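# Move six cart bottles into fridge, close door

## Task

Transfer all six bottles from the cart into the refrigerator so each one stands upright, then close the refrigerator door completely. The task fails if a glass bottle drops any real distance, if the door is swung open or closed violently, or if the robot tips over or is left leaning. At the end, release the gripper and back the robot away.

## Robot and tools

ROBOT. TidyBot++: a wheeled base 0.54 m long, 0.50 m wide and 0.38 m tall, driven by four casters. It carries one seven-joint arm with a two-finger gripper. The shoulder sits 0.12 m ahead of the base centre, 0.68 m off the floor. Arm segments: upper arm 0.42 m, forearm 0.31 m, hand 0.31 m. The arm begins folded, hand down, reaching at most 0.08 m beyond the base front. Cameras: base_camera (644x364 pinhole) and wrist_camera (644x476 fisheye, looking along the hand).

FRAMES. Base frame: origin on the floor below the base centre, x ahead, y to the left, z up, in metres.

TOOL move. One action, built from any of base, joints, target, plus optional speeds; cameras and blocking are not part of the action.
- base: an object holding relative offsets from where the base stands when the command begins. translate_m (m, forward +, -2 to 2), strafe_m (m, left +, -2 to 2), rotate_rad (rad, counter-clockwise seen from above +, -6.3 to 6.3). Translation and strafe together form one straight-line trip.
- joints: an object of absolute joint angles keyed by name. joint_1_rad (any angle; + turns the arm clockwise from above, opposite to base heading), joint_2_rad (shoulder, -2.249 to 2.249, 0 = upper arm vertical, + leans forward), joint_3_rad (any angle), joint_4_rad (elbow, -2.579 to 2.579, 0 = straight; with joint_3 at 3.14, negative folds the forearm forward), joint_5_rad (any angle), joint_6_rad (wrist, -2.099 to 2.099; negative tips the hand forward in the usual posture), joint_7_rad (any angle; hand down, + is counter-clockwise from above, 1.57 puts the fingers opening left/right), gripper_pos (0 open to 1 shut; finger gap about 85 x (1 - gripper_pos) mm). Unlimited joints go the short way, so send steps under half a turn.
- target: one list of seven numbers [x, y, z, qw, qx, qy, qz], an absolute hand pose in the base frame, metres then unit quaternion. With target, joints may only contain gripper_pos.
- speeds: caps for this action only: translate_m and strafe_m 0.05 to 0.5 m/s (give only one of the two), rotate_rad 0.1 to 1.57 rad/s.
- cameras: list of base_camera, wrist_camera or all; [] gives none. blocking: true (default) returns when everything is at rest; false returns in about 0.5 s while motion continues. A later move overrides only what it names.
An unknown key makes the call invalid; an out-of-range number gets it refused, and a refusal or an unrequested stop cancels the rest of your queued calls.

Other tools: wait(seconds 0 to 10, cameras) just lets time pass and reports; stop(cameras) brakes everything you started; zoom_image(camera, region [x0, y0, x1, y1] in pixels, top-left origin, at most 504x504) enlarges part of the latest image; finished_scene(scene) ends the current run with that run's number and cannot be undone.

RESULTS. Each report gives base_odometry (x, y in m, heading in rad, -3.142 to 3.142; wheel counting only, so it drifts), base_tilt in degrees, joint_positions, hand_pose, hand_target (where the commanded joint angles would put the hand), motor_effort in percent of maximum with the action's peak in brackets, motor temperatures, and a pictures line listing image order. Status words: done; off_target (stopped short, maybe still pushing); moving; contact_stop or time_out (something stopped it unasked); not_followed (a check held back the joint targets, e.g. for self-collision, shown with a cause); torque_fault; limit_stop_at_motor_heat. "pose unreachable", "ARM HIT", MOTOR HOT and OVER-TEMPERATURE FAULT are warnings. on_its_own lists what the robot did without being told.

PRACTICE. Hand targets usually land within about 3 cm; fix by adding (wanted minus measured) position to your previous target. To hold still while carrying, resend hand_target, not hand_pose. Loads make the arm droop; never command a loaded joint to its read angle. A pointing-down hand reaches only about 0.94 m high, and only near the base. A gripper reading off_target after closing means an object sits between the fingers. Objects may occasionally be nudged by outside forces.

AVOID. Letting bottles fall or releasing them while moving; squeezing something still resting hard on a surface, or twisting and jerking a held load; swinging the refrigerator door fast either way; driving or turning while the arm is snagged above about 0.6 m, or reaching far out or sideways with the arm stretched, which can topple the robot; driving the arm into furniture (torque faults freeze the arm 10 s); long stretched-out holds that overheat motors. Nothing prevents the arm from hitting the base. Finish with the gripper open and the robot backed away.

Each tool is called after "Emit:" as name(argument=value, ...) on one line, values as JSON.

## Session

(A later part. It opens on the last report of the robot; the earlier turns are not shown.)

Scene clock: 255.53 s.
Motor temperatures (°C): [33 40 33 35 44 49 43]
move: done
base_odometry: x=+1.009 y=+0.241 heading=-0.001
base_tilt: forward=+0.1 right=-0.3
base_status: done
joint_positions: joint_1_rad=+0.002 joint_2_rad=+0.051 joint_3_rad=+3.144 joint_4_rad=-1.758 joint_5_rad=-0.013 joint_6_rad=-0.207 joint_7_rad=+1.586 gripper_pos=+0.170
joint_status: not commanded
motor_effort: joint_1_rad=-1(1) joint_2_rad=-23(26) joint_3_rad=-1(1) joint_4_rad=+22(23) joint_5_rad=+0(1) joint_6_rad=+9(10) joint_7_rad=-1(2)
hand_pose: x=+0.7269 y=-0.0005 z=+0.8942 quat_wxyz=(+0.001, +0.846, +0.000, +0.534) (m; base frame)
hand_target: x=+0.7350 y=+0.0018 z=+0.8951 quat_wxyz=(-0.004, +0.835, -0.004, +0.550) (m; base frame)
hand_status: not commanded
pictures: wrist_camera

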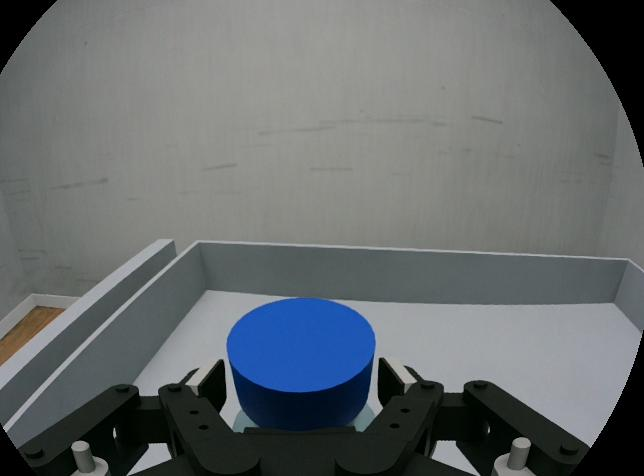

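Emit:
move(joints={"gripper_pos":0.65}, cameras=["wrist_camera"])

Emit:
move(joints={"joint_2_rad":0.048,"joint_4_rad":-1.12,"joint_6_rad":-0.80}, cameras=["wrist_camera"])

Emit:
move(base={"translate_m":-0.25}, cameras=["wrist_camera"])

Emit:
move(base={"rotate_rad":1.601}, speeds={"rotate_rad":0.9}, cameras=["wrist_camera"])

Scene clock: 256.67 s.
Motor temperatures (°C): [33 40 33 35 44 49 43]
move: off_target
base_odometry: x=+1.009 y=+0.241 heading=-0.001
base_tilt: forward=+0.1 right=-0.3
base_status: not commanded
joint_positions: joint_1_rad=+0.002 joint_2_rad=+0.051 joint_3_rad=+3.144 joint_4_rad=-1.758 joint_5_rad=-0.013 joint_6_rad=-0.202 joint_7_rad=+1.586 gripper_pos=+0.436
joint_status: gripper_pos off_target (ended at +0.436, target +0.650)
motor_effort: joint_1_rad=+0(3) joint_2_rad=-23(25) joint_3_rad=-1(3) joint_4_rad=+21(24) joint_5_rad=+0(1) joint_6_rad=+9(9) joint_7_rad=-2(2)
hand_pose: x=+0.7275 y=-0.0007 z=+0.8953 quat_wxyz=(+0.001, +0.844, +0.000, +0.536) (m; base frame)
hand_target: x=+0.7350 y=+0.0018 z=+0.8951 quat_wxyz=(-0.004, +0.835, -0.004, +0.550) (m; base frame)
hand_status: not commanded
pictures: wrist_camera

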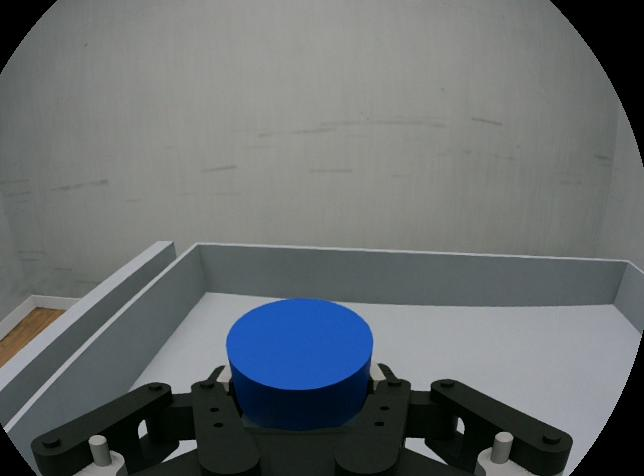

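Scene clock: 258.90 s.
Motor temperatures (°C): [33 40 32 35 44 49 43]
move: off_target
base_odometry: x=+1.009 y=+0.241 heading=-0.001
base_tilt: forward=+0.1 right=-0.3
base_status: not commanded
joint_positions: joint_1_rad=+0.002 joint_2_rad=+0.071 joint_3_rad=+3.144 joint_4_rad=-1.170 joint_5_rad=-0.013 joint_6_rad=-0.754 joint_7_rad=+1.586 gripper_pos=+0.436
joint_status: joint_4_rad off_target (ended at -1.170, target -1.120); the others done
motor_effort: joint_1_rad=+0(1) joint_2_rad=-28(32) joint_3_rad=-1(1) joint_4_rad=+26(30) joint_5_rad=+0(1) joint_6_rad=+12(15) joint_7_rad=-1(2)
hand_pose: x=+0.7302 y=+0.0013 z=+1.0751 quat_wxyz=(-0.001, +0.840, +0.003, +0.542) (m; base frame)
hand_target: x=+0.7154 y=+0.0036 z=+1.1049 quat_wxyz=(-0.005, +0.833, -0.001, +0.554) (m; base frame)
hand_status: not commanded
pictures: wrist_camera

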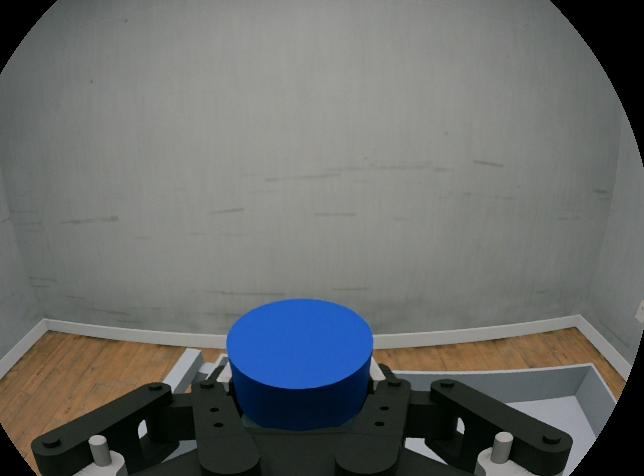

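Scene clock: 260.73 s.
Motor temperatures (°C): [33 40 32 35 44 49 43]
move: done
base_odometry: x=+0.758 y=+0.242 heading=-0.001
base_tilt: forward=+0.1 right=-0.3
base_status: done
joint_positions: joint_1_rad=+0.002 joint_2_rad=+0.061 joint_3_rad=+3.144 joint_4_rad=-1.166 joint_5_rad=-0.013 joint_6_rad=-0.761 joint_7_rad=+1.586 gripper_pos=+0.436
joint_status: not commanded
motor_effort: joint_1_rad=+0(4) joint_2_rad=-28(34) joint_3_rad=-1(4) joint_4_rad=+26(28) joint_5_rad=+0(1) joint_6_rad=+13(14) joint_7_rad=-1(2)
hand_pose: x=+0.7252 y=+0.0016 z=+1.0814 quat_wxyz=(-0.001, +0.838, +0.003, +0.545) (m; base frame)
hand_target: x=+0.7154 y=+0.0036 z=+1.1049 quat_wxyz=(-0.005, +0.833, -0.001, +0.554) (m; base frame)
hand_status: not commanded
pictures: wrist_camera

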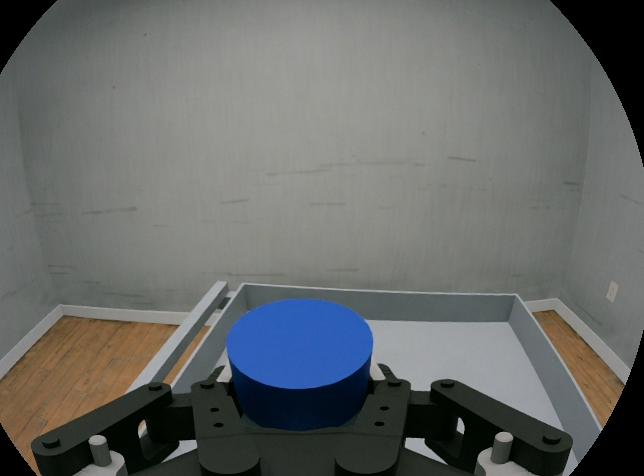

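Scene clock: 263.43 s.
Motor temperatures (°C): [33 40 32 35 44 49 43]
move: done
base_odometry: x=+0.758 y=+0.242 heading=+1.599
base_tilt: forward=+0.1 right=-0.3
base_status: done
joint_positions: joint_1_rad=+0.001 joint_2_rad=+0.061 joint_3_rad=+3.138 joint_4_rad=-1.166 joint_5_rad=-0.013 joint_6_rad=-0.761 joint_7_rad=+1.586 gripper_pos=+0.436
joint_status: not commanded
motor_effort: joint_1_rad=+0(5) joint_2_rad=-28(30) joint_3_rad=-1(5) joint_4_rad=+25(27) joint_5_rad=+0(2) joint_6_rad=+13(13) joint_7_rad=-1(2)
hand_pose: x=+0.7251 y=+0.0058 z=+1.0814 quat_wxyz=(-0.003, +0.838, +0.006, +0.545) (m; base frame)
hand_target: x=+0.7154 y=+0.0036 z=+1.1049 quat_wxyz=(-0.005, +0.833, -0.001, +0.554) (m; base frame)
hand_status: not commanded
pictures: wrist_camera

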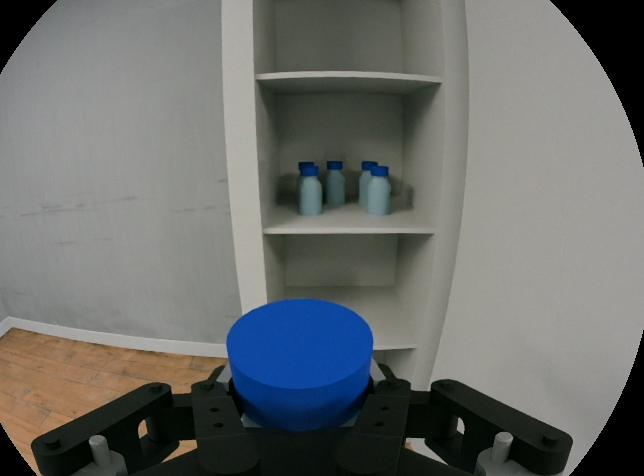

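Emit:
move(base={"translate_m":0.543,"strafe_m":-0.125})

Scene clock: 266.07 s.
Motor temperatures (°C): [33 40 32 35 44 49 43]
move: done
base_odometry: x=+0.868 y=+0.788 heading=+1.600
base_tilt: forward=+0.1 right=-0.3
base_status: done
joint_positions: joint_1_rad=+0.001 joint_2_rad=+0.067 joint_3_rad=+3.138 joint_4_rad=-1.166 joint_5_rad=-0.013 joint_6_rad=-0.762 joint_7_rad=+1.586 gripper_pos=+0.436
joint_status: not commanded
motor_effort: joint_1_rad=+0(1) joint_2_rad=-28(31) joint_3_rad=-1(2) joint_4_rad=+25(27) joint_5_rad=+1(1) joint_6_rad=+13(13) joint_7_rad=-1(1)
hand_pose: x=+0.7275 y=+0.0058 z=+1.0776 quat_wxyz=(-0.003, +0.840, +0.006, +0.542) (m; base frame)
hand_target: x=+0.7154 y=+0.0036 z=+1.1049 quat_wxyz=(-0.005, +0.833, -0.001, +0.554) (m; base frame)
hand_status: not commanded
pictures: base_camera, wrist_camera

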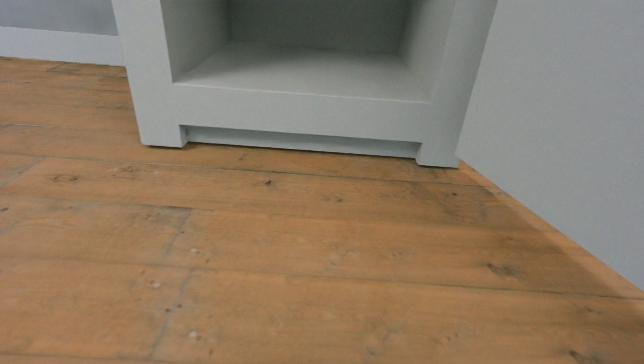

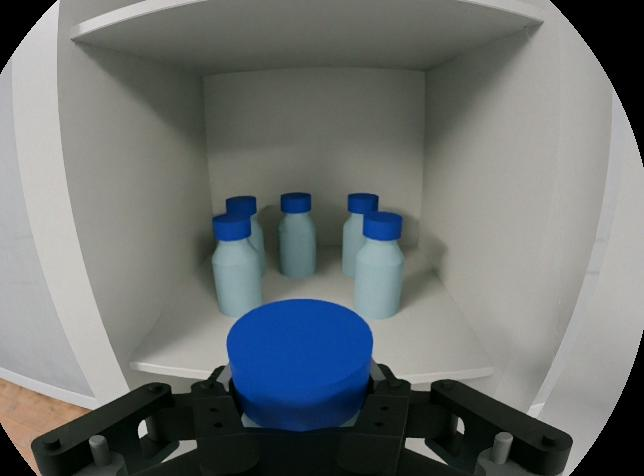

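Emit:
move(base={"strafe_m":-0.007}, cameras=[])

Emit:
move(base={"translate_m":0.2}, speeds={"translate_m":0.25}, cameras=["wrist_camera"])

Scene clock: 268.43 s.
Motor temperatures (°C): [33 40 32 35 44 49 43]
move: done
base_odometry: x=+0.875 y=+0.788 heading=+1.600
base_tilt: forward=+0.1 right=-0.3
base_status: done
joint_positions: joint_1_rad=+0.001 joint_2_rad=+0.067 joint_3_rad=+3.140 joint_4_rad=-1.165 joint_5_rad=-0.013 joint_6_rad=-0.762 joint_7_rad=+1.586 gripper_pos=+0.436
joint_status: not commanded
motor_effort: joint_1_rad=-1(3) joint_2_rad=-28(31) joint_3_rad=-1(4) joint_4_rad=+26(26) joint_5_rad=+0(1) joint_6_rad=+13(13) joint_7_rad=-1(1)
hand_pose: x=+0.7275 y=+0.0048 z=+1.0776 quat_wxyz=(-0.002, +0.840, +0.006, +0.542) (m; base frame)
hand_target: x=+0.7154 y=+0.0036 z=+1.1049 quat_wxyz=(-0.005, +0.833, -0.001, +0.554) (m; base frame)
hand_status: not commanded
pictures: none
No camera images: "cameras" was empty.

Scene clock: 270.10 s.
Motor temperatures (°C): [33 40 32 35 44 49 43]
move: done
base_odometry: x=+0.869 y=+0.988 heading=+1.600
base_tilt: forward=+0.1 right=-0.3
base_status: done
joint_positions: joint_1_rad=+0.001 joint_2_rad=+0.068 joint_3_rad=+3.140 joint_4_rad=-1.165 joint_5_rad=-0.013 joint_6_rad=-0.763 joint_7_rad=+1.586 gripper_pos=+0.436
joint_status: not commanded
motor_effort: joint_1_rad=-1(2) joint_2_rad=-28(32) joint_3_rad=-1(2) joint_4_rad=+26(27) joint_5_rad=+0(1) joint_6_rad=+13(14) joint_7_rad=-1(2)
hand_pose: x=+0.7277 y=+0.0048 z=+1.0772 quat_wxyz=(-0.002, +0.840, +0.006, +0.542) (m; base frame)
hand_target: x=+0.7154 y=+0.0036 z=+1.1049 quat_wxyz=(-0.005, +0.833, -0.001, +0.554) (m; base frame)
hand_status: not commanded
pictures: wrist_camera

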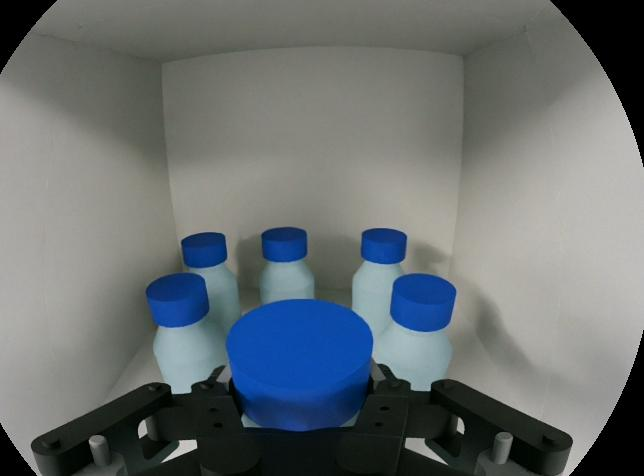

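Emit:
move(base={"translate_m":0.138}, speeds={"translate_m":0.2}, cameras=["wrist_camera"])

Emit:
move(joints={"joint_2_rad":0.03,"joint_4_rad":-1.31,"joint_6_rad":-0.54}, cameras=["wrist_camera"])

Emit:
move(joints={"joint_2_rad":0.03,"joint_4_rad":-1.34,"joint_6_rad":-0.52}, cameras=[])

Emit:
move(joints={"joint_2_rad":0.03,"joint_4_rad":-1.36,"joint_6_rad":-0.51}, cameras=["wrist_camera"])

Scene clock: 272.13 s.
Motor temperatures (°C): [33 40 32 35 44 49 43]
move: done
base_odometry: x=+0.865 y=+1.127 heading=+1.600
base_tilt: forward=+0.1 right=-0.3
base_status: done
joint_positions: joint_1_rad=+0.001 joint_2_rad=+0.068 joint_3_rad=+3.140 joint_4_rad=-1.165 joint_5_rad=-0.013 joint_6_rad=-0.763 joint_7_rad=+1.586 gripper_pos=+0.436
joint_status: not commanded
motor_effort: joint_1_rad=+0(2) joint_2_rad=-28(32) joint_3_rad=-1(2) joint_4_rad=+26(27) joint_5_rad=+0(1) joint_6_rad=+13(14) joint_7_rad=-1(1)
hand_pose: x=+0.7276 y=+0.0048 z=+1.0773 quat_wxyz=(-0.002, +0.840, +0.006, +0.542) (m; base frame)
hand_target: x=+0.7154 y=+0.0036 z=+1.1049 quat_wxyz=(-0.005, +0.833, -0.001, +0.554) (m; base frame)
hand_status: not commanded
pictures: wrist_camera

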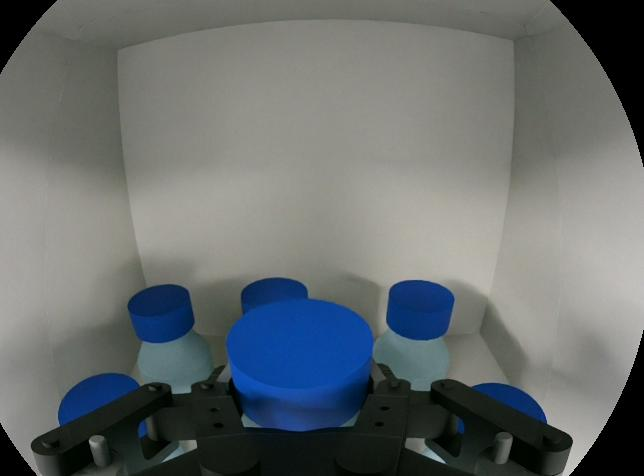

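Scene clock: 273.30 s.
Motor temperatures (°C): [33 40 32 35 44 49 43]
move: off_target
base_odometry: x=+0.865 y=+1.127 heading=+1.600
base_tilt: forward=+0.1 right=-0.3
base_status: not commanded
joint_positions: joint_1_rad=+0.001 joint_2_rad=+0.065 joint_3_rad=+3.140 joint_4_rad=-1.318 joint_5_rad=-0.013 joint_6_rad=-0.642 joint_7_rad=+1.586 gripper_pos=+0.436
joint_status: joint_6_rad off_target (ended at -0.642, target -0.540); the others done
motor_effort: joint_1_rad=+0(1) joint_2_rad=-29(31) joint_3_rad=+0(1) joint_4_rad=+26(28) joint_5_rad=+1(1) joint_6_rad=+12(14) joint_7_rad=-1(2)
hand_pose: x=+0.7348 y=+0.0045 z=+1.0239 quat_wxyz=(-0.002, +0.848, +0.005, +0.530) (m; base frame)
hand_target: x=+0.7342 y=+0.0029 z=+1.0796 quat_wxyz=(-0.005, +0.808, -0.002, +0.590) (m; base frame)
hand_status: not commanded
pictures: wrist_camera

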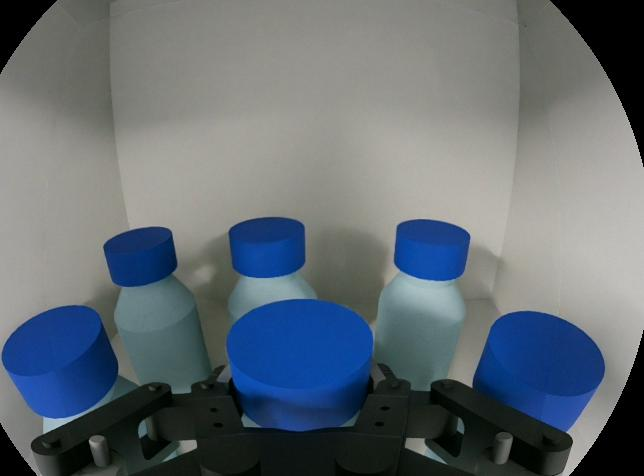

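Scene clock: 273.93 s.
Motor temperatures (°C): [33 40 32 35 44 49 43]
move: done
base_odometry: x=+0.865 y=+1.127 heading=+1.600
base_tilt: forward=+0.1 right=-0.3
base_status: not commanded
joint_positions: joint_1_rad=+0.001 joint_2_rad=+0.060 joint_3_rad=+3.140 joint_4_rad=-1.339 joint_5_rad=-0.013 joint_6_rad=-0.613 joint_7_rad=+1.586 gripper_pos=+0.436
joint_status: all done
motor_effort: joint_1_rad=+0(1) joint_2_rad=-27(29) joint_3_rad=-1(1) joint_4_rad=+26(27) joint_5_rad=+0(1) joint_6_rad=+12(14) joint_7_rad=-1(1)
hand_pose: x=+0.7355 y=+0.0044 z=+1.0223 quat_wxyz=(-0.002, +0.845, +0.005, +0.535) (m; base frame)
hand_target: x=+0.7352 y=+0.0029 z=+1.0674 quat_wxyz=(-0.005, +0.810, -0.002, +0.586) (m; base frame)
hand_status: not commanded
pictures: none
No camera images: "cameras" was empty.

Scene clock: 274.50 s.
Motor temperatures (°C): [33 40 32 35 44 49 43]
move: done
base_odometry: x=+0.865 y=+1.127 heading=+1.600
base_tilt: forward=+0.1 right=-0.3
base_status: not commanded
joint_positions: joint_1_rad=+0.001 joint_2_rad=+0.055 joint_3_rad=+3.140 joint_4_rad=-1.353 joint_5_rad=-0.013 joint_6_rad=-0.597 joint_7_rad=+1.586 gripper_pos=+0.436
joint_status: all done
motor_effort: joint_1_rad=+0(1) joint_2_rad=-26(28) joint_3_rad=+0(1) joint_4_rad=+24(26) joint_5_rad=+0(1) joint_6_rad=+11(13) joint_7_rad=-1(1)
hand_pose: x=+0.7348 y=+0.0043 z=+1.0219 quat_wxyz=(-0.002, +0.843, +0.005, +0.538) (m; base frame)
hand_target: x=+0.7354 y=+0.0029 z=+1.0583 quat_wxyz=(-0.005, +0.813, -0.002, +0.582) (m; base frame)
hand_status: not commanded
pictures: wrist_camera

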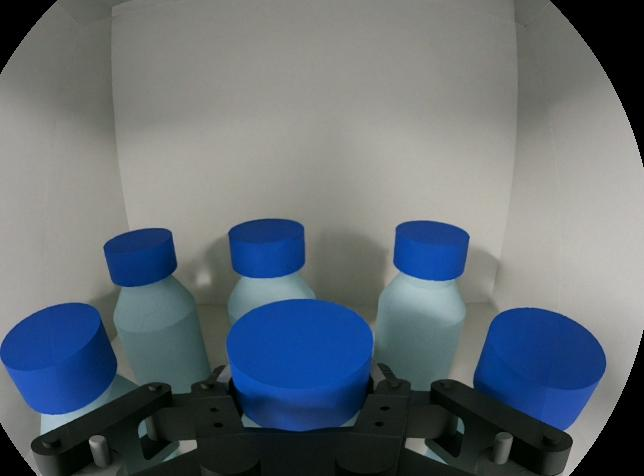

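Emit:
move(joints={"gripper_pos":0.32}, cameras=["wrist_camera"])

Scene clock: 275.90 s.
Motor temperatures (°C): [33 40 32 35 44 49 43]
move: done
base_odometry: x=+0.865 y=+1.127 heading=+1.600
base_tilt: forward=+0.1 right=-0.3
base_status: not commanded
joint_positions: joint_1_rad=+0.001 joint_2_rad=+0.040 joint_3_rad=+3.140 joint_4_rad=-1.353 joint_5_rad=-0.013 joint_6_rad=-0.581 joint_7_rad=+1.586 gripper_pos=+0.320
joint_status: all done
motor_effort: joint_1_rad=+0(1) joint_2_rad=-23(27) joint_3_rad=-1(1) joint_4_rad=+22(25) joint_5_rad=+0(1) joint_6_rad=+10(12) joint_7_rad=-1(2)
hand_pose: x=+0.7315 y=+0.0043 z=+1.0360 quat_wxyz=(-0.002, +0.834, +0.005, +0.551) (m; base frame)
hand_target: x=+0.7354 y=+0.0029 z=+1.0583 quat_wxyz=(-0.005, +0.813, -0.002, +0.582) (m; base frame)
hand_status: not commanded
pictures: wrist_camera

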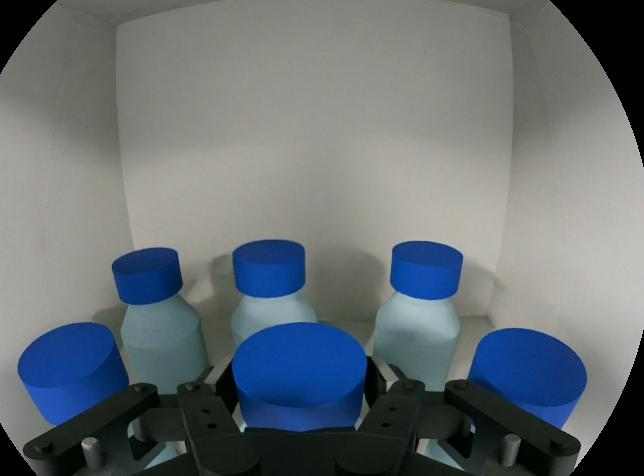

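Emit:
move(joints={"gripper_pos":0.25}, cameras=["wrist_camera"])

Emit:
move(base={"translate_m":-0.1}, speeds={"translate_m":0.12}, cameras=["wrist_camera"])

Scene clock: 276.53 s.
Motor temperatures (°C): [33 40 32 35 44 49 43]
move: done
base_odometry: x=+0.865 y=+1.127 heading=+1.600
base_tilt: forward=+0.1 right=-0.3
base_status: not commanded
joint_positions: joint_1_rad=+0.001 joint_2_rad=+0.040 joint_3_rad=+3.140 joint_4_rad=-1.353 joint_5_rad=-0.013 joint_6_rad=-0.581 joint_7_rad=+1.586 gripper_pos=+0.250
joint_status: all done
motor_effort: joint_1_rad=-1(1) joint_2_rad=-23(23) joint_3_rad=-1(1) joint_4_rad=+22(22) joint_5_rad=+0(1) joint_6_rad=+9(10) joint_7_rad=-1(1)
hand_pose: x=+0.7315 y=+0.0043 z=+1.0360 quat_wxyz=(-0.002, +0.834, +0.005, +0.551) (m; base frame)
hand_target: x=+0.7354 y=+0.0029 z=+1.0583 quat_wxyz=(-0.005, +0.813, -0.002, +0.582) (m; base frame)
hand_status: not commanded
pictures: wrist_camera

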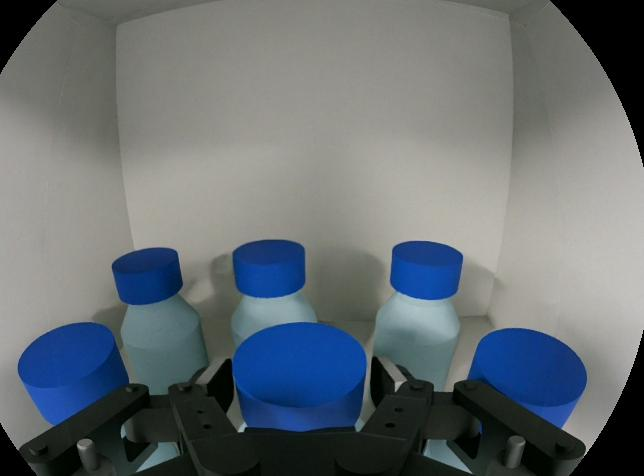

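Scene clock: 277.90 s.
Motor temperatures (°C): [33 40 32 35 44 49 43]
move: done
base_odometry: x=+0.868 y=+1.027 heading=+1.600
base_tilt: forward=+0.1 right=-0.3
base_status: done
joint_positions: joint_1_rad=+0.001 joint_2_rad=+0.030 joint_3_rad=+3.140 joint_4_rad=-1.353 joint_5_rad=-0.013 joint_6_rad=-0.580 joint_7_rad=+1.586 gripper_pos=+0.250
joint_status: not commanded
motor_effort: joint_1_rad=+0(2) joint_2_rad=-23(28) joint_3_rad=+0(2) joint_4_rad=+22(23) joint_5_rad=+0(1) joint_6_rad=+9(10) joint_7_rad=-1(1)
hand_pose: x=+0.7280 y=+0.0043 z=+1.0422 quat_wxyz=(-0.002, +0.831, +0.005, +0.556) (m; base frame)
hand_target: x=+0.7354 y=+0.0029 z=+1.0583 quat_wxyz=(-0.005, +0.813, -0.002, +0.582) (m; base frame)
hand_status: not commanded
pictures: wrist_camera

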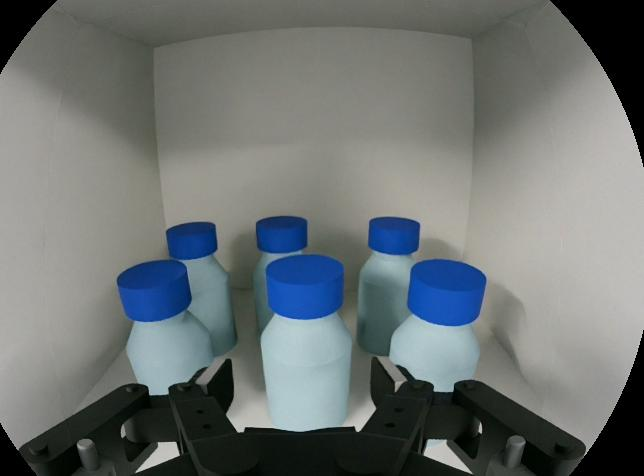

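Emit:
move(base={"translate_m":-0.88}, speeds={"translate_m":0.45}, cameras=["wrist_camera"])

Emit:
move(base={"rotate_rad":-0.75}, joints={"joint_2_rad":0.25,"joint_4_rad":-0.65,"joint_6_rad":-0.97,"gripper_pos":1.0})

Scene clock: 285.77 s.
Motor temperatures (°C): [33 40 32 35 44 49 43]
move: done
base_odometry: x=+0.894 y=+0.147 heading=+1.601
base_tilt: forward=+0.0 right=-0.3
base_status: done
joint_positions: joint_1_rad=+0.001 joint_2_rad=+0.027 joint_3_rad=+3.140 joint_4_rad=-1.353 joint_5_rad=-0.013 joint_6_rad=-0.580 joint_7_rad=+1.586 gripper_pos=+0.250
joint_status: not commanded
motor_effort: joint_1_rad=+0(1) joint_2_rad=-22(28) joint_3_rad=-1(1) joint_4_rad=+22(23) joint_5_rad=+0(1) joint_6_rad=+9(10) joint_7_rad=-1(2)
hand_pose: x=+0.7269 y=+0.0043 z=+1.0442 quat_wxyz=(-0.002, +0.830, +0.005, +0.557) (m; base frame)
hand_target: x=+0.7354 y=+0.0029 z=+1.0583 quat_wxyz=(-0.005, +0.813, -0.002, +0.582) (m; base frame)
hand_status: not commanded
pictures: wrist_camera

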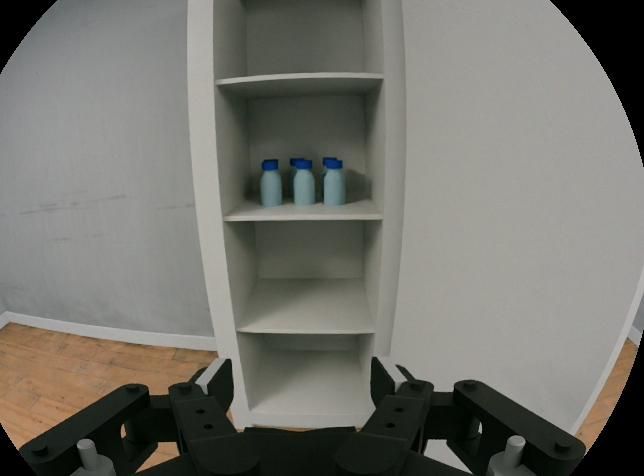

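Scene clock: 287.73 s.
Motor temperatures (°C): [33 40 32 35 44 49 43]
move: done
base_odometry: x=+0.894 y=+0.147 heading=+0.851
base_tilt: forward=+0.1 right=-0.3
base_status: done
joint_positions: joint_1_rad=+0.003 joint_2_rad=+0.219 joint_3_rad=+3.147 joint_4_rad=-0.674 joint_5_rad=-0.013 joint_6_rad=-0.896 joint_7_rad=+1.586 gripper_pos=+0.999
joint_status: all done
motor_effort: joint_1_rad=-1(4) joint_2_rad=-26(28) joint_3_rad=-1(4) joint_4_rad=+19(24) joint_5_rad=+0(1) joint_6_rad=+9(11) joint_7_rad=-1(2)
hand_pose: x=+0.7591 y=-0.0004 z=+1.2223 quat_wxyz=(+0.002, +0.780, +0.003, +0.626) (m; base frame)
hand_target: x=+0.7668 y=+0.0039 z=+1.1931 quat_wxyz=(-0.005, +0.805, +0.000, +0.594) (m; base frame)
hand_status: not commanded
pictures: base_camera, wrist_camera

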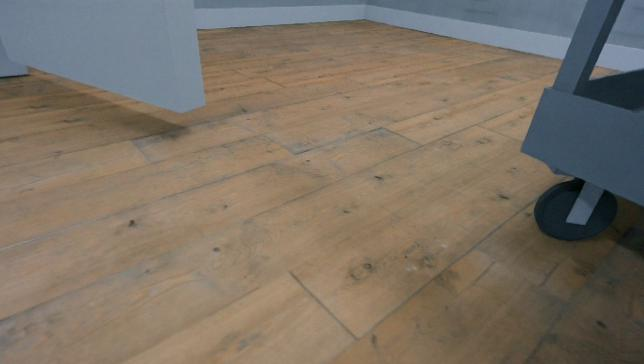

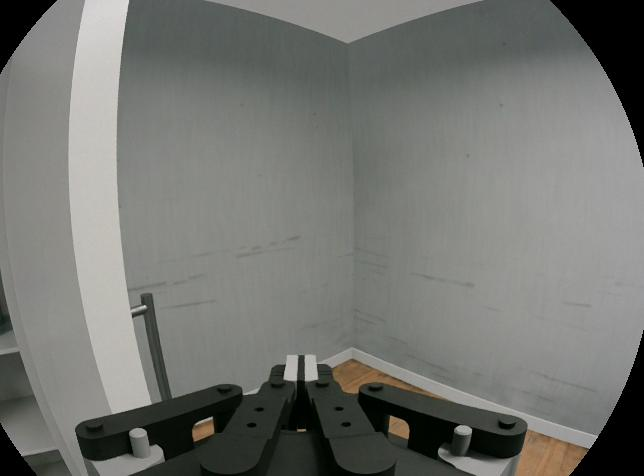

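Emit:
move(base={"translate_m":0.354,"strafe_m":-0.096}, speeds={"translate_m":0.3})

Scene clock: 290.00 s.
Motor temperatures (°C): [33 40 32 35 44 49 43]
move: done
base_odometry: x=+1.200 y=+0.350 heading=+0.850
base_tilt: forward=+0.1 right=-0.3
base_status: done
joint_positions: joint_1_rad=+0.003 joint_2_rad=+0.239 joint_3_rad=+3.147 joint_4_rad=-0.671 joint_5_rad=-0.013 joint_6_rad=-0.901 joint_7_rad=+1.586 gripper_pos=+0.999
joint_status: not commanded
motor_effort: joint_1_rad=+0(2) joint_2_rad=-27(31) joint_3_rad=-1(2) joint_4_rad=+19(20) joint_5_rad=+1(1) joint_6_rad=+9(11) joint_7_rad=-1(2)
hand_pose: x=+0.7692 y=-0.0004 z=+1.2096 quat_wxyz=(+0.002, +0.787, +0.003, +0.617) (m; base frame)
hand_target: x=+0.7668 y=+0.0039 z=+1.1931 quat_wxyz=(-0.005, +0.805, +0.000, +0.594) (m; base frame)
hand_status: not commanded
pictures: base_camera, wrist_camera

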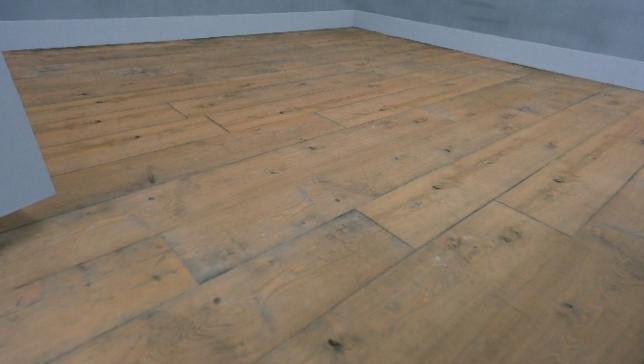

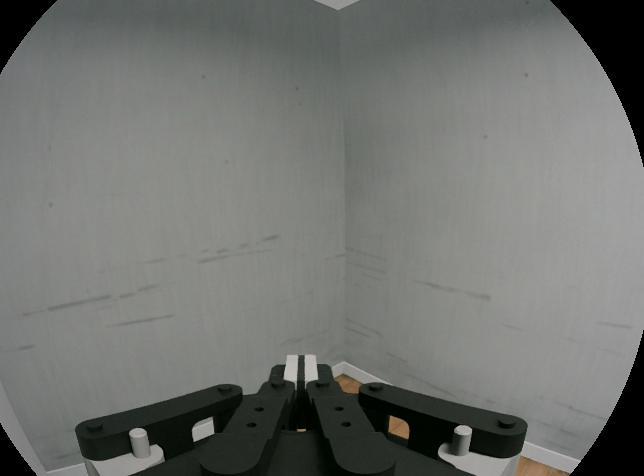

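Emit:
move(base={"rotate_rad":0.35}, speeds={"rotate_rad":0.5})

Scene clock: 291.57 s.
Motor temperatures (°C): [33 40 32 35 44 49 43]
move: done
base_odometry: x=+1.200 y=+0.350 heading=+1.199
base_tilt: forward=+0.1 right=-0.3
base_status: done
joint_positions: joint_1_rad=+0.002 joint_2_rad=+0.239 joint_3_rad=+3.142 joint_4_rad=-0.671 joint_5_rad=-0.013 joint_6_rad=-0.902 joint_7_rad=+1.586 gripper_pos=+0.999
joint_status: not commanded
motor_effort: joint_1_rad=+0(5) joint_2_rad=-27(29) joint_3_rad=-1(4) joint_4_rad=+19(20) joint_5_rad=+0(2) joint_6_rad=+10(10) joint_7_rad=-1(2)
hand_pose: x=+0.7691 y=+0.0031 z=+1.2095 quat_wxyz=(-0.001, +0.787, +0.005, +0.617) (m; base frame)
hand_target: x=+0.7668 y=+0.0039 z=+1.1931 quat_wxyz=(-0.005, +0.805, +0.000, +0.594) (m; base frame)
hand_status: not commanded
pictures: base_camera, wrist_camera

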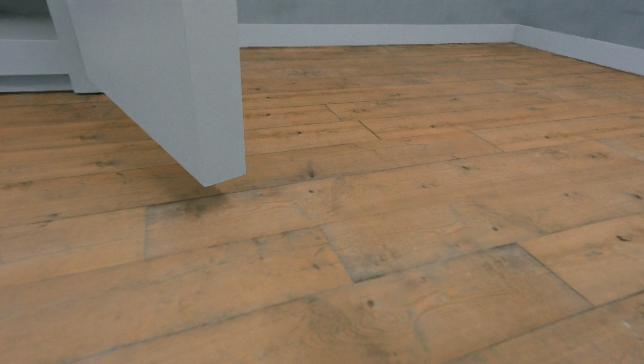

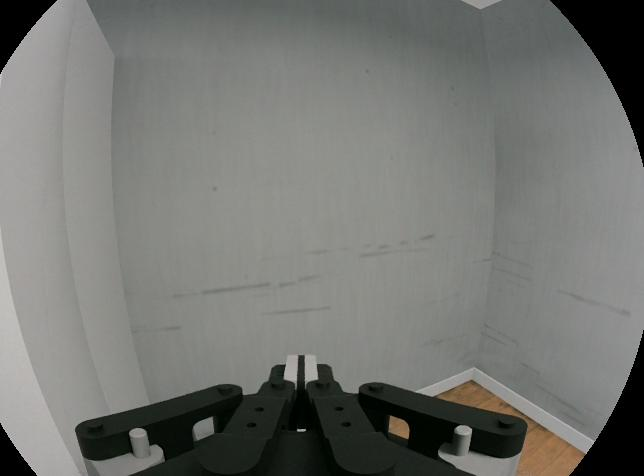

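Emit:
move(base={"translate_m":0.1}, speeds={"translate_m":0.25}, cameras=[])

Emit:
move(base={"rotate_rad":0.15}, speeds={"rotate_rad":0.2})

Scene clock: 293.13 s.
Motor temperatures (°C): [33 40 32 35 44 49 43]
move: done
base_odometry: x=+1.236 y=+0.444 heading=+1.201
base_tilt: forward=+0.1 right=-0.3
base_status: done
joint_positions: joint_1_rad=+0.002 joint_2_rad=+0.247 joint_3_rad=+3.142 joint_4_rad=-0.669 joint_5_rad=-0.013 joint_6_rad=-0.903 joint_7_rad=+1.586 gripper_pos=+0.999
joint_status: not commanded
motor_effort: joint_1_rad=+0(1) joint_2_rad=-28(32) joint_3_rad=-1(1) joint_4_rad=+19(21) joint_5_rad=+0(1) joint_6_rad=+9(11) joint_7_rad=-1(2)
hand_pose: x=+0.7731 y=+0.0031 z=+1.2046 quat_wxyz=(-0.001, +0.789, +0.005, +0.614) (m; base frame)
hand_target: x=+0.7668 y=+0.0039 z=+1.1931 quat_wxyz=(-0.005, +0.805, +0.000, +0.594) (m; base frame)
hand_status: not commanded
pictures: none
No camera images: "cameras" was empty.

Scene clock: 294.50 s.
Motor temperatures (°C): [33 40 32 35 44 49 43]
move: done
base_odometry: x=+1.236 y=+0.444 heading=+1.350
base_tilt: forward=+0.1 right=-0.3
base_status: done
joint_positions: joint_1_rad=+0.033 joint_2_rad=+0.245 joint_3_rad=+3.165 joint_4_rad=-0.669 joint_5_rad=-0.012 joint_6_rad=-0.904 joint_7_rad=+1.586 gripper_pos=+0.999
joint_status: not commanded
motor_effort: joint_1_rad=-5(12) joint_2_rad=-27(28) joint_3_rad=-5(9) joint_4_rad=+19(20) joint_5_rad=-2(4) joint_6_rad=+10(10) joint_7_rad=-1(2)
hand_pose: x=+0.7717 y=-0.0289 z=+1.2055 quat_wxyz=(+0.018, +0.789, -0.014, +0.614) (m; base frame)
hand_target: x=+0.7668 y=+0.0039 z=+1.1931 quat_wxyz=(-0.005, +0.805, +0.000, +0.594) (m; base frame)
hand_status: not commanded
pictures: base_camera, wrist_camera

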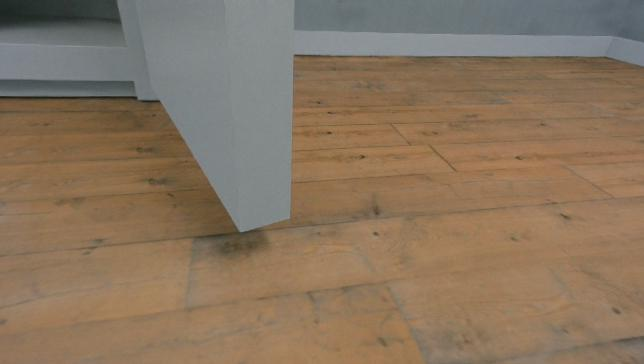

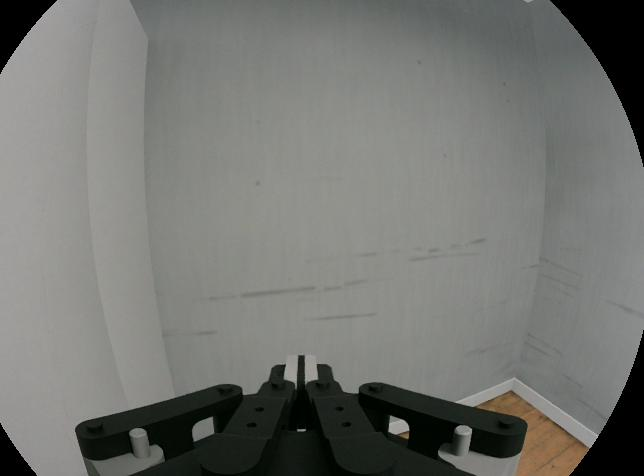

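Emit:
move(base={"rotate_rad":0.1}, speeds={"rotate_rad":0.15})

Scene clock: 295.87 s.
Motor temperatures (°C): [33 40 32 35 44 49 43]
move: done
base_odometry: x=+1.236 y=+0.444 heading=+1.450
base_tilt: forward=+0.1 right=-0.3
base_status: done
joint_positions: joint_1_rad=+0.006 joint_2_rad=+0.245 joint_3_rad=+3.144 joint_4_rad=-0.669 joint_5_rad=-0.012 joint_6_rad=-0.904 joint_7_rad=+1.586 gripper_pos=+0.999
joint_status: not commanded
motor_effort: joint_1_rad=-1(13) joint_2_rad=-27(28) joint_3_rad=-1(9) joint_4_rad=+19(20) joint_5_rad=+0(4) joint_6_rad=+9(10) joint_7_rad=-1(2)
hand_pose: x=+0.7720 y=-0.0009 z=+1.2056 quat_wxyz=(+0.002, +0.789, +0.003, +0.614) (m; base frame)
hand_target: x=+0.7668 y=+0.0039 z=+1.1931 quat_wxyz=(-0.005, +0.805, +0.000, +0.594) (m; base frame)
hand_status: not commanded
pictures: base_camera, wrist_camera

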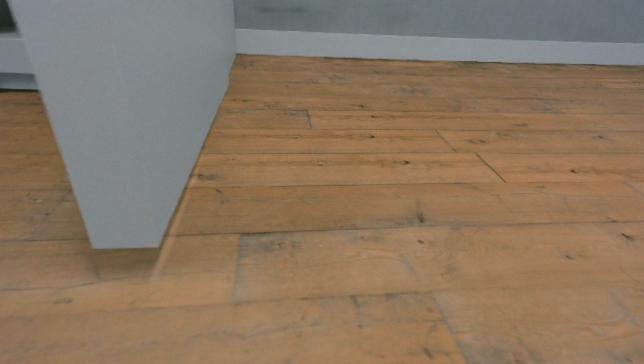

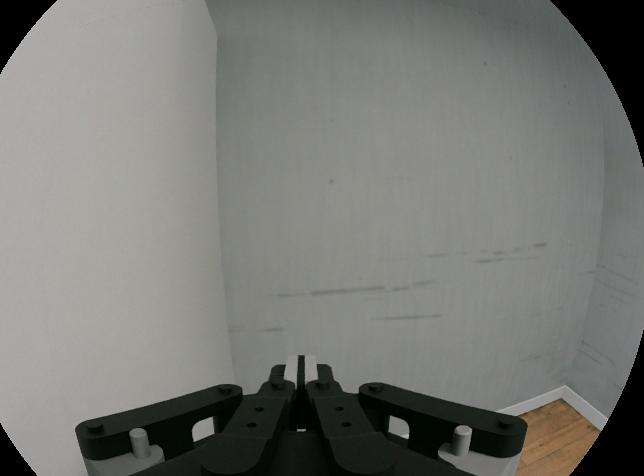

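Emit:
move(base={"translate_m":-0.06,"strafe_m":0.127,"rotate_rad":0.12}, speeds={"translate_m":0.1,"rotate_rad":0.1})

Scene clock: 298.70 s.
Motor temperatures (°C): [33 40 32 35 44 49 43]
move: done
base_odometry: x=+1.103 y=+0.400 heading=+1.571
base_tilt: forward=+0.1 right=-0.3
base_status: done
joint_positions: joint_1_rad=+0.005 joint_2_rad=+0.245 joint_3_rad=+3.144 joint_4_rad=-0.669 joint_5_rad=-0.012 joint_6_rad=-0.904 joint_7_rad=+1.586 gripper_pos=+0.999
joint_status: not commanded
motor_effort: joint_1_rad=+0(5) joint_2_rad=-27(33) joint_3_rad=-1(4) joint_4_rad=+19(20) joint_5_rad=+0(2) joint_6_rad=+10(10) joint_7_rad=-1(1)
hand_pose: x=+0.7721 y=+0.0000 z=+1.2056 quat_wxyz=(+0.001, +0.789, +0.003, +0.614) (m; base frame)
hand_target: x=+0.7668 y=+0.0039 z=+1.1931 quat_wxyz=(-0.005, +0.805, +0.000, +0.594) (m; base frame)
hand_status: not commanded
pictures: base_camera, wrist_camera

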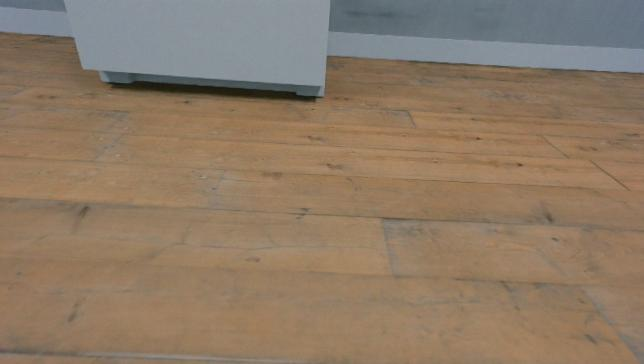

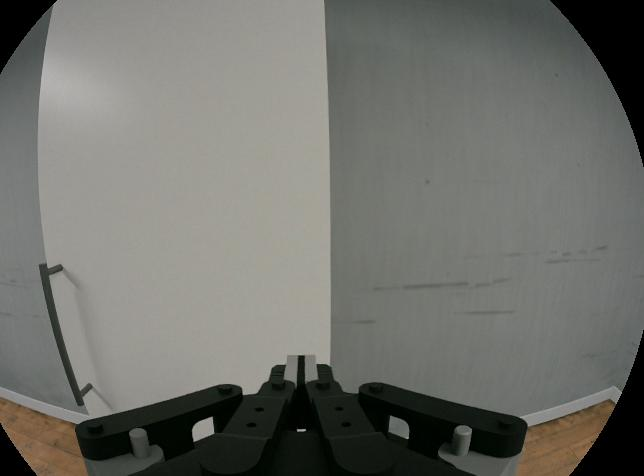

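Emit:
zoom_image(camera="base_camera", region=[40, 0, 360, 120])

Emit:
zoom_image(camera="wrist_camera", region=[0, 0, 360, 476])

Scaled by 1.575.

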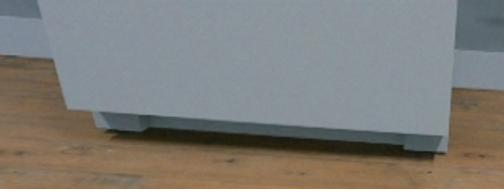

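Scaled by 1.059.

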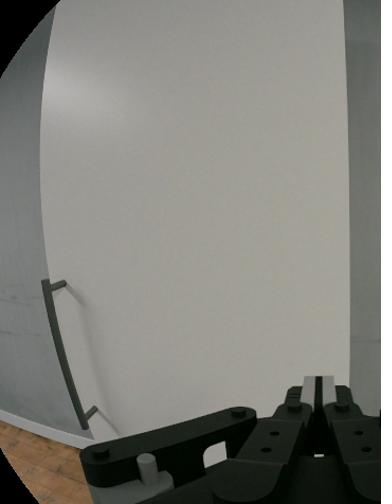

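Emit:
move(base={"strafe_m":0.62}, speeds={"strafe_m":0.4})

Scene clock: 302.03 s.
Motor temperatures (°C): [33 40 32 35 44 49 43]
move: done
base_odometry: x=+0.483 y=+0.399 heading=+1.572
base_tilt: forward=+0.1 right=-0.3
base_status: done
joint_positions: joint_1_rad=+0.005 joint_2_rad=+0.245 joint_3_rad=+3.143 joint_4_rad=-0.669 joint_5_rad=-0.012 joint_6_rad=-0.904 joint_7_rad=+1.586 gripper_pos=+0.999
joint_status: not commanded
motor_effort: joint_1_rad=+0(3) joint_2_rad=-27(29) joint_3_rad=-1(2) joint_4_rad=+19(20) joint_5_rad=+0(2) joint_6_rad=+9(10) joint_7_rad=-1(2)
hand_pose: x=+0.7721 y=+0.0005 z=+1.2056 quat_wxyz=(+0.001, +0.789, +0.004, +0.614) (m; base frame)
hand_target: x=+0.7668 y=+0.0039 z=+1.1931 quat_wxyz=(-0.005, +0.805, +0.000, +0.594) (m; base frame)
hand_status: not commanded
pictures: base_camera, wrist_camera

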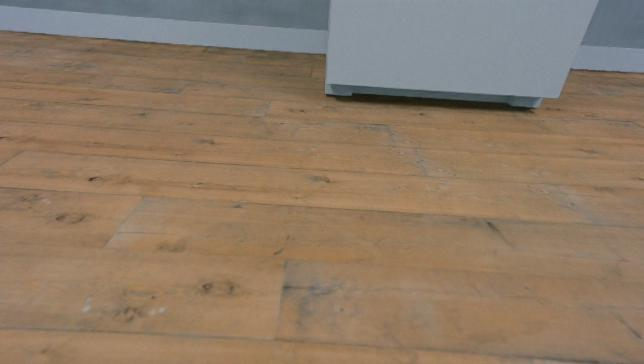

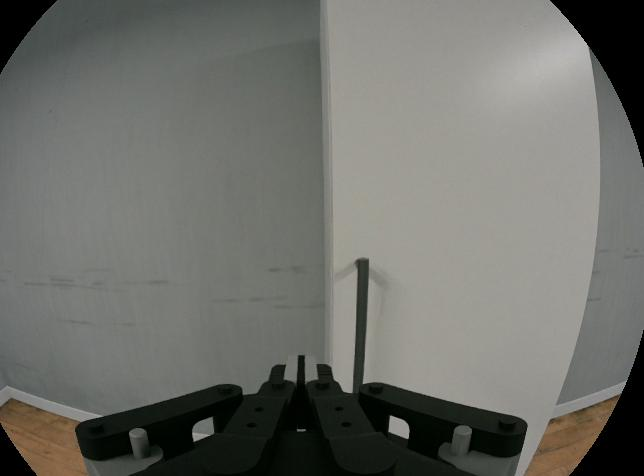

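Emit:
zoom_image(camera="wrist_camera", region=[250, 0, 450, 200])

Emit:
zoom_image(camera="base_camera", region=[300, 0, 620, 130])

Emit:
zoom_image(camera="wrist_camera", region=[290, 200, 450, 400])

Scaled by 2.520.

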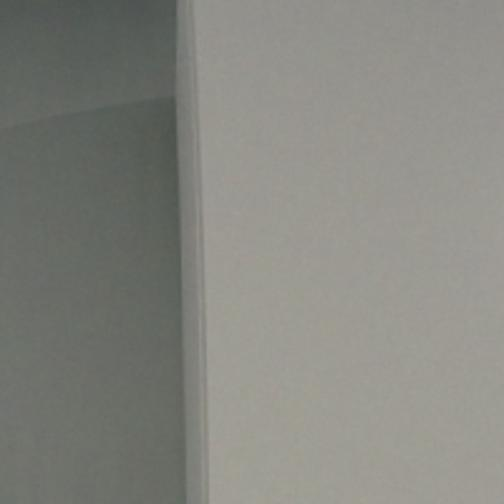

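Scaled by 1.575.

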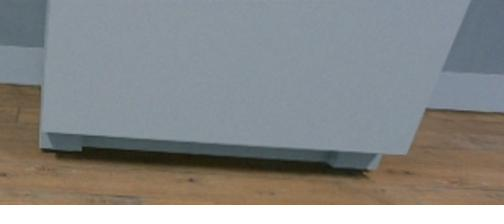

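Scaled by 2.520.

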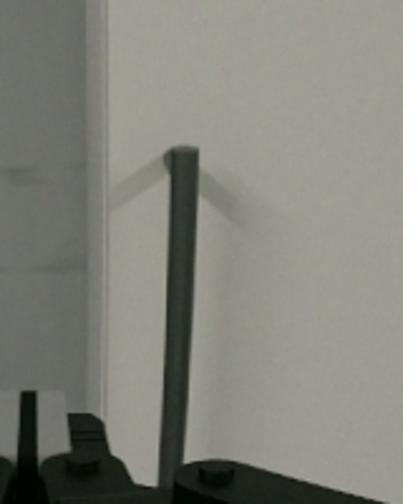

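Emit:
move(base={"strafe_m":-0.21,"translate_m":0.25}, speeds={"translate_m":0.3})

Emit:
move(base={"translate_m":0.1}, speeds={"translate_m":0.06})

Scene clock: 304.50 s.
Motor temperatures (°C): [33 40 32 35 44 49 43]
move: done
base_odometry: x=+0.692 y=+0.650 heading=+1.573
base_tilt: forward=+0.1 right=-0.3
base_status: done
joint_positions: joint_1_rad=+0.004 joint_2_rad=+0.244 joint_3_rad=+3.143 joint_4_rad=-0.668 joint_5_rad=-0.012 joint_6_rad=-0.905 joint_7_rad=+1.586 gripper_pos=+0.999
joint_status: not commanded
motor_effort: joint_1_rad=+0(3) joint_2_rad=-27(31) joint_3_rad=-1(2) joint_4_rad=+19(20) joint_5_rad=+0(1) joint_6_rad=+10(10) joint_7_rad=-1(2)
hand_pose: x=+0.7709 y=+0.0007 z=+1.2073 quat_wxyz=(+0.001, +0.788, +0.004, +0.615) (m; base frame)
hand_target: x=+0.7668 y=+0.0039 z=+1.1931 quat_wxyz=(-0.005, +0.805, +0.000, +0.594) (m; base frame)
hand_status: not commanded
pictures: base_camera, wrist_camera

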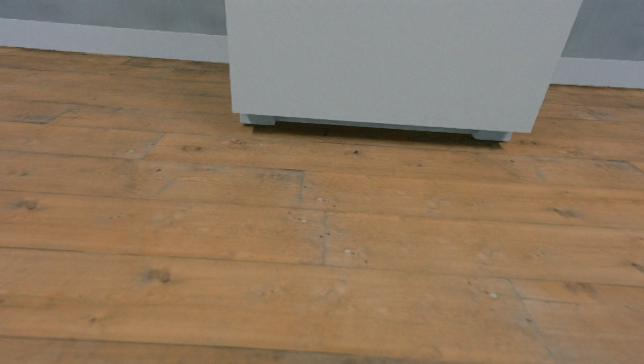

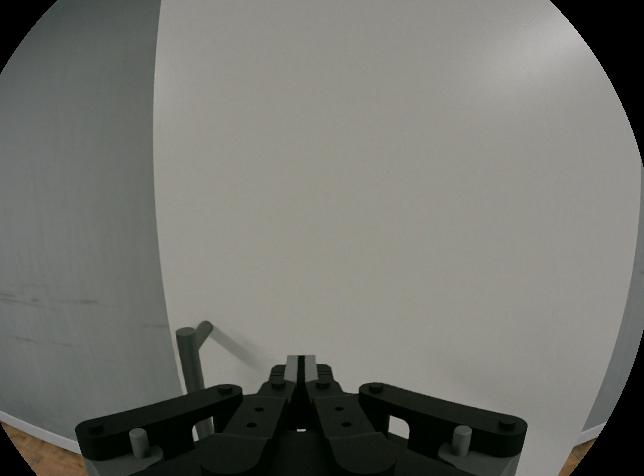

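Scene clock: 306.67 s.
Motor temperatures (°C): [33 40 32 35 44 49 43]
move: done
base_odometry: x=+0.692 y=+0.750 heading=+1.572
base_tilt: forward=+0.1 right=-0.3
base_status: done
joint_positions: joint_1_rad=+0.004 joint_2_rad=+0.243 joint_3_rad=+3.143 joint_4_rad=-0.668 joint_5_rad=-0.012 joint_6_rad=-0.905 joint_7_rad=+1.586 gripper_pos=+0.999
joint_status: not commanded
motor_effort: joint_1_rad=+0(3) joint_2_rad=-27(31) joint_3_rad=-1(2) joint_4_rad=+19(20) joint_5_rad=+0(1) joint_6_rad=+10(10) joint_7_rad=-1(2)
hand_pose: x=+0.7706 y=+0.0008 z=+1.2077 quat_wxyz=(+0.001, +0.788, +0.004, +0.616) (m; base frame)
hand_target: x=+0.7668 y=+0.0039 z=+1.1931 quat_wxyz=(-0.005, +0.805, +0.000, +0.594) (m; base frame)
hand_status: not commanded
pictures: base_camera, wrist_camera

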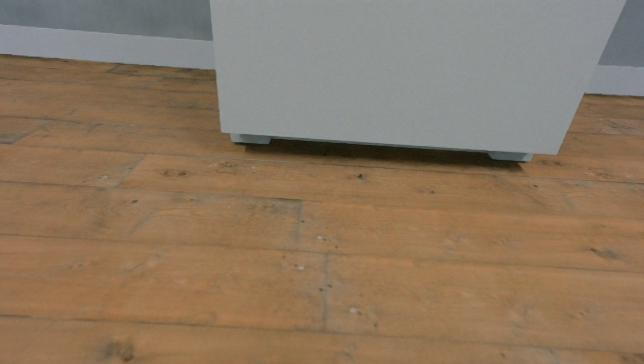

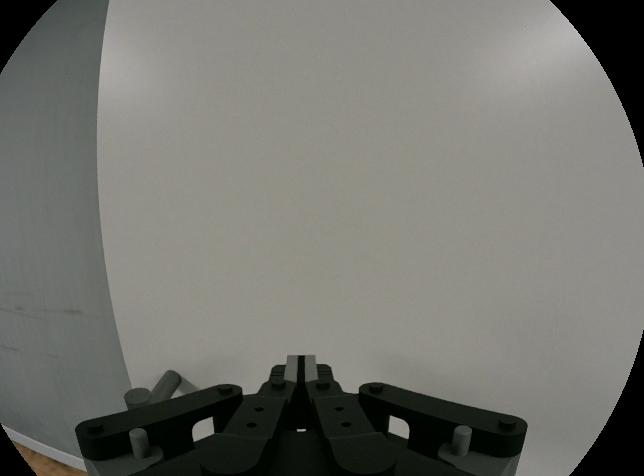

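Emit:
move(base={"translate_m":0.05}, speeds={"translate_m":0.05}, cameras=["wrist_camera"])

Scene clock: 308.33 s.
Motor temperatures (°C): [33 40 32 35 44 49 43]
move: done
base_odometry: x=+0.693 y=+0.800 heading=+1.572
base_tilt: forward=+0.1 right=-0.3
base_status: done
joint_positions: joint_1_rad=+0.004 joint_2_rad=+0.243 joint_3_rad=+3.143 joint_4_rad=-0.667 joint_5_rad=-0.012 joint_6_rad=-0.905 joint_7_rad=+1.586 gripper_pos=+0.999
joint_status: not commanded
motor_effort: joint_1_rad=+0(2) joint_2_rad=-28(31) joint_3_rad=-1(2) joint_4_rad=+19(20) joint_5_rad=+0(1) joint_6_rad=+10(10) joint_7_rad=-1(2)
hand_pose: x=+0.7706 y=+0.0008 z=+1.2077 quat_wxyz=(+0.001, +0.788, +0.004, +0.616) (m; base frame)
hand_target: x=+0.7668 y=+0.0039 z=+1.1931 quat_wxyz=(-0.005, +0.805, +0.000, +0.594) (m; base frame)
hand_status: not commanded
pictures: wrist_camera

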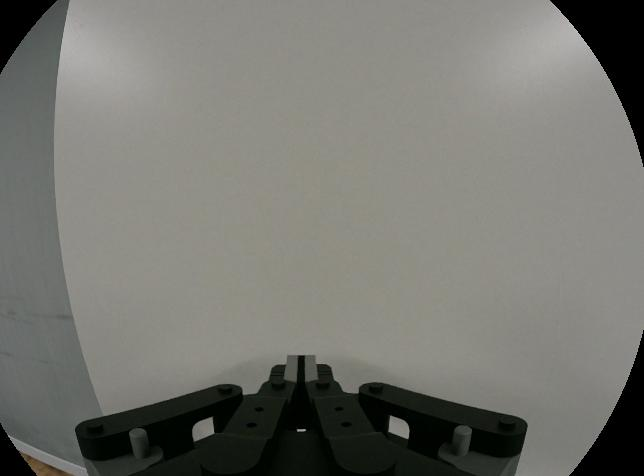

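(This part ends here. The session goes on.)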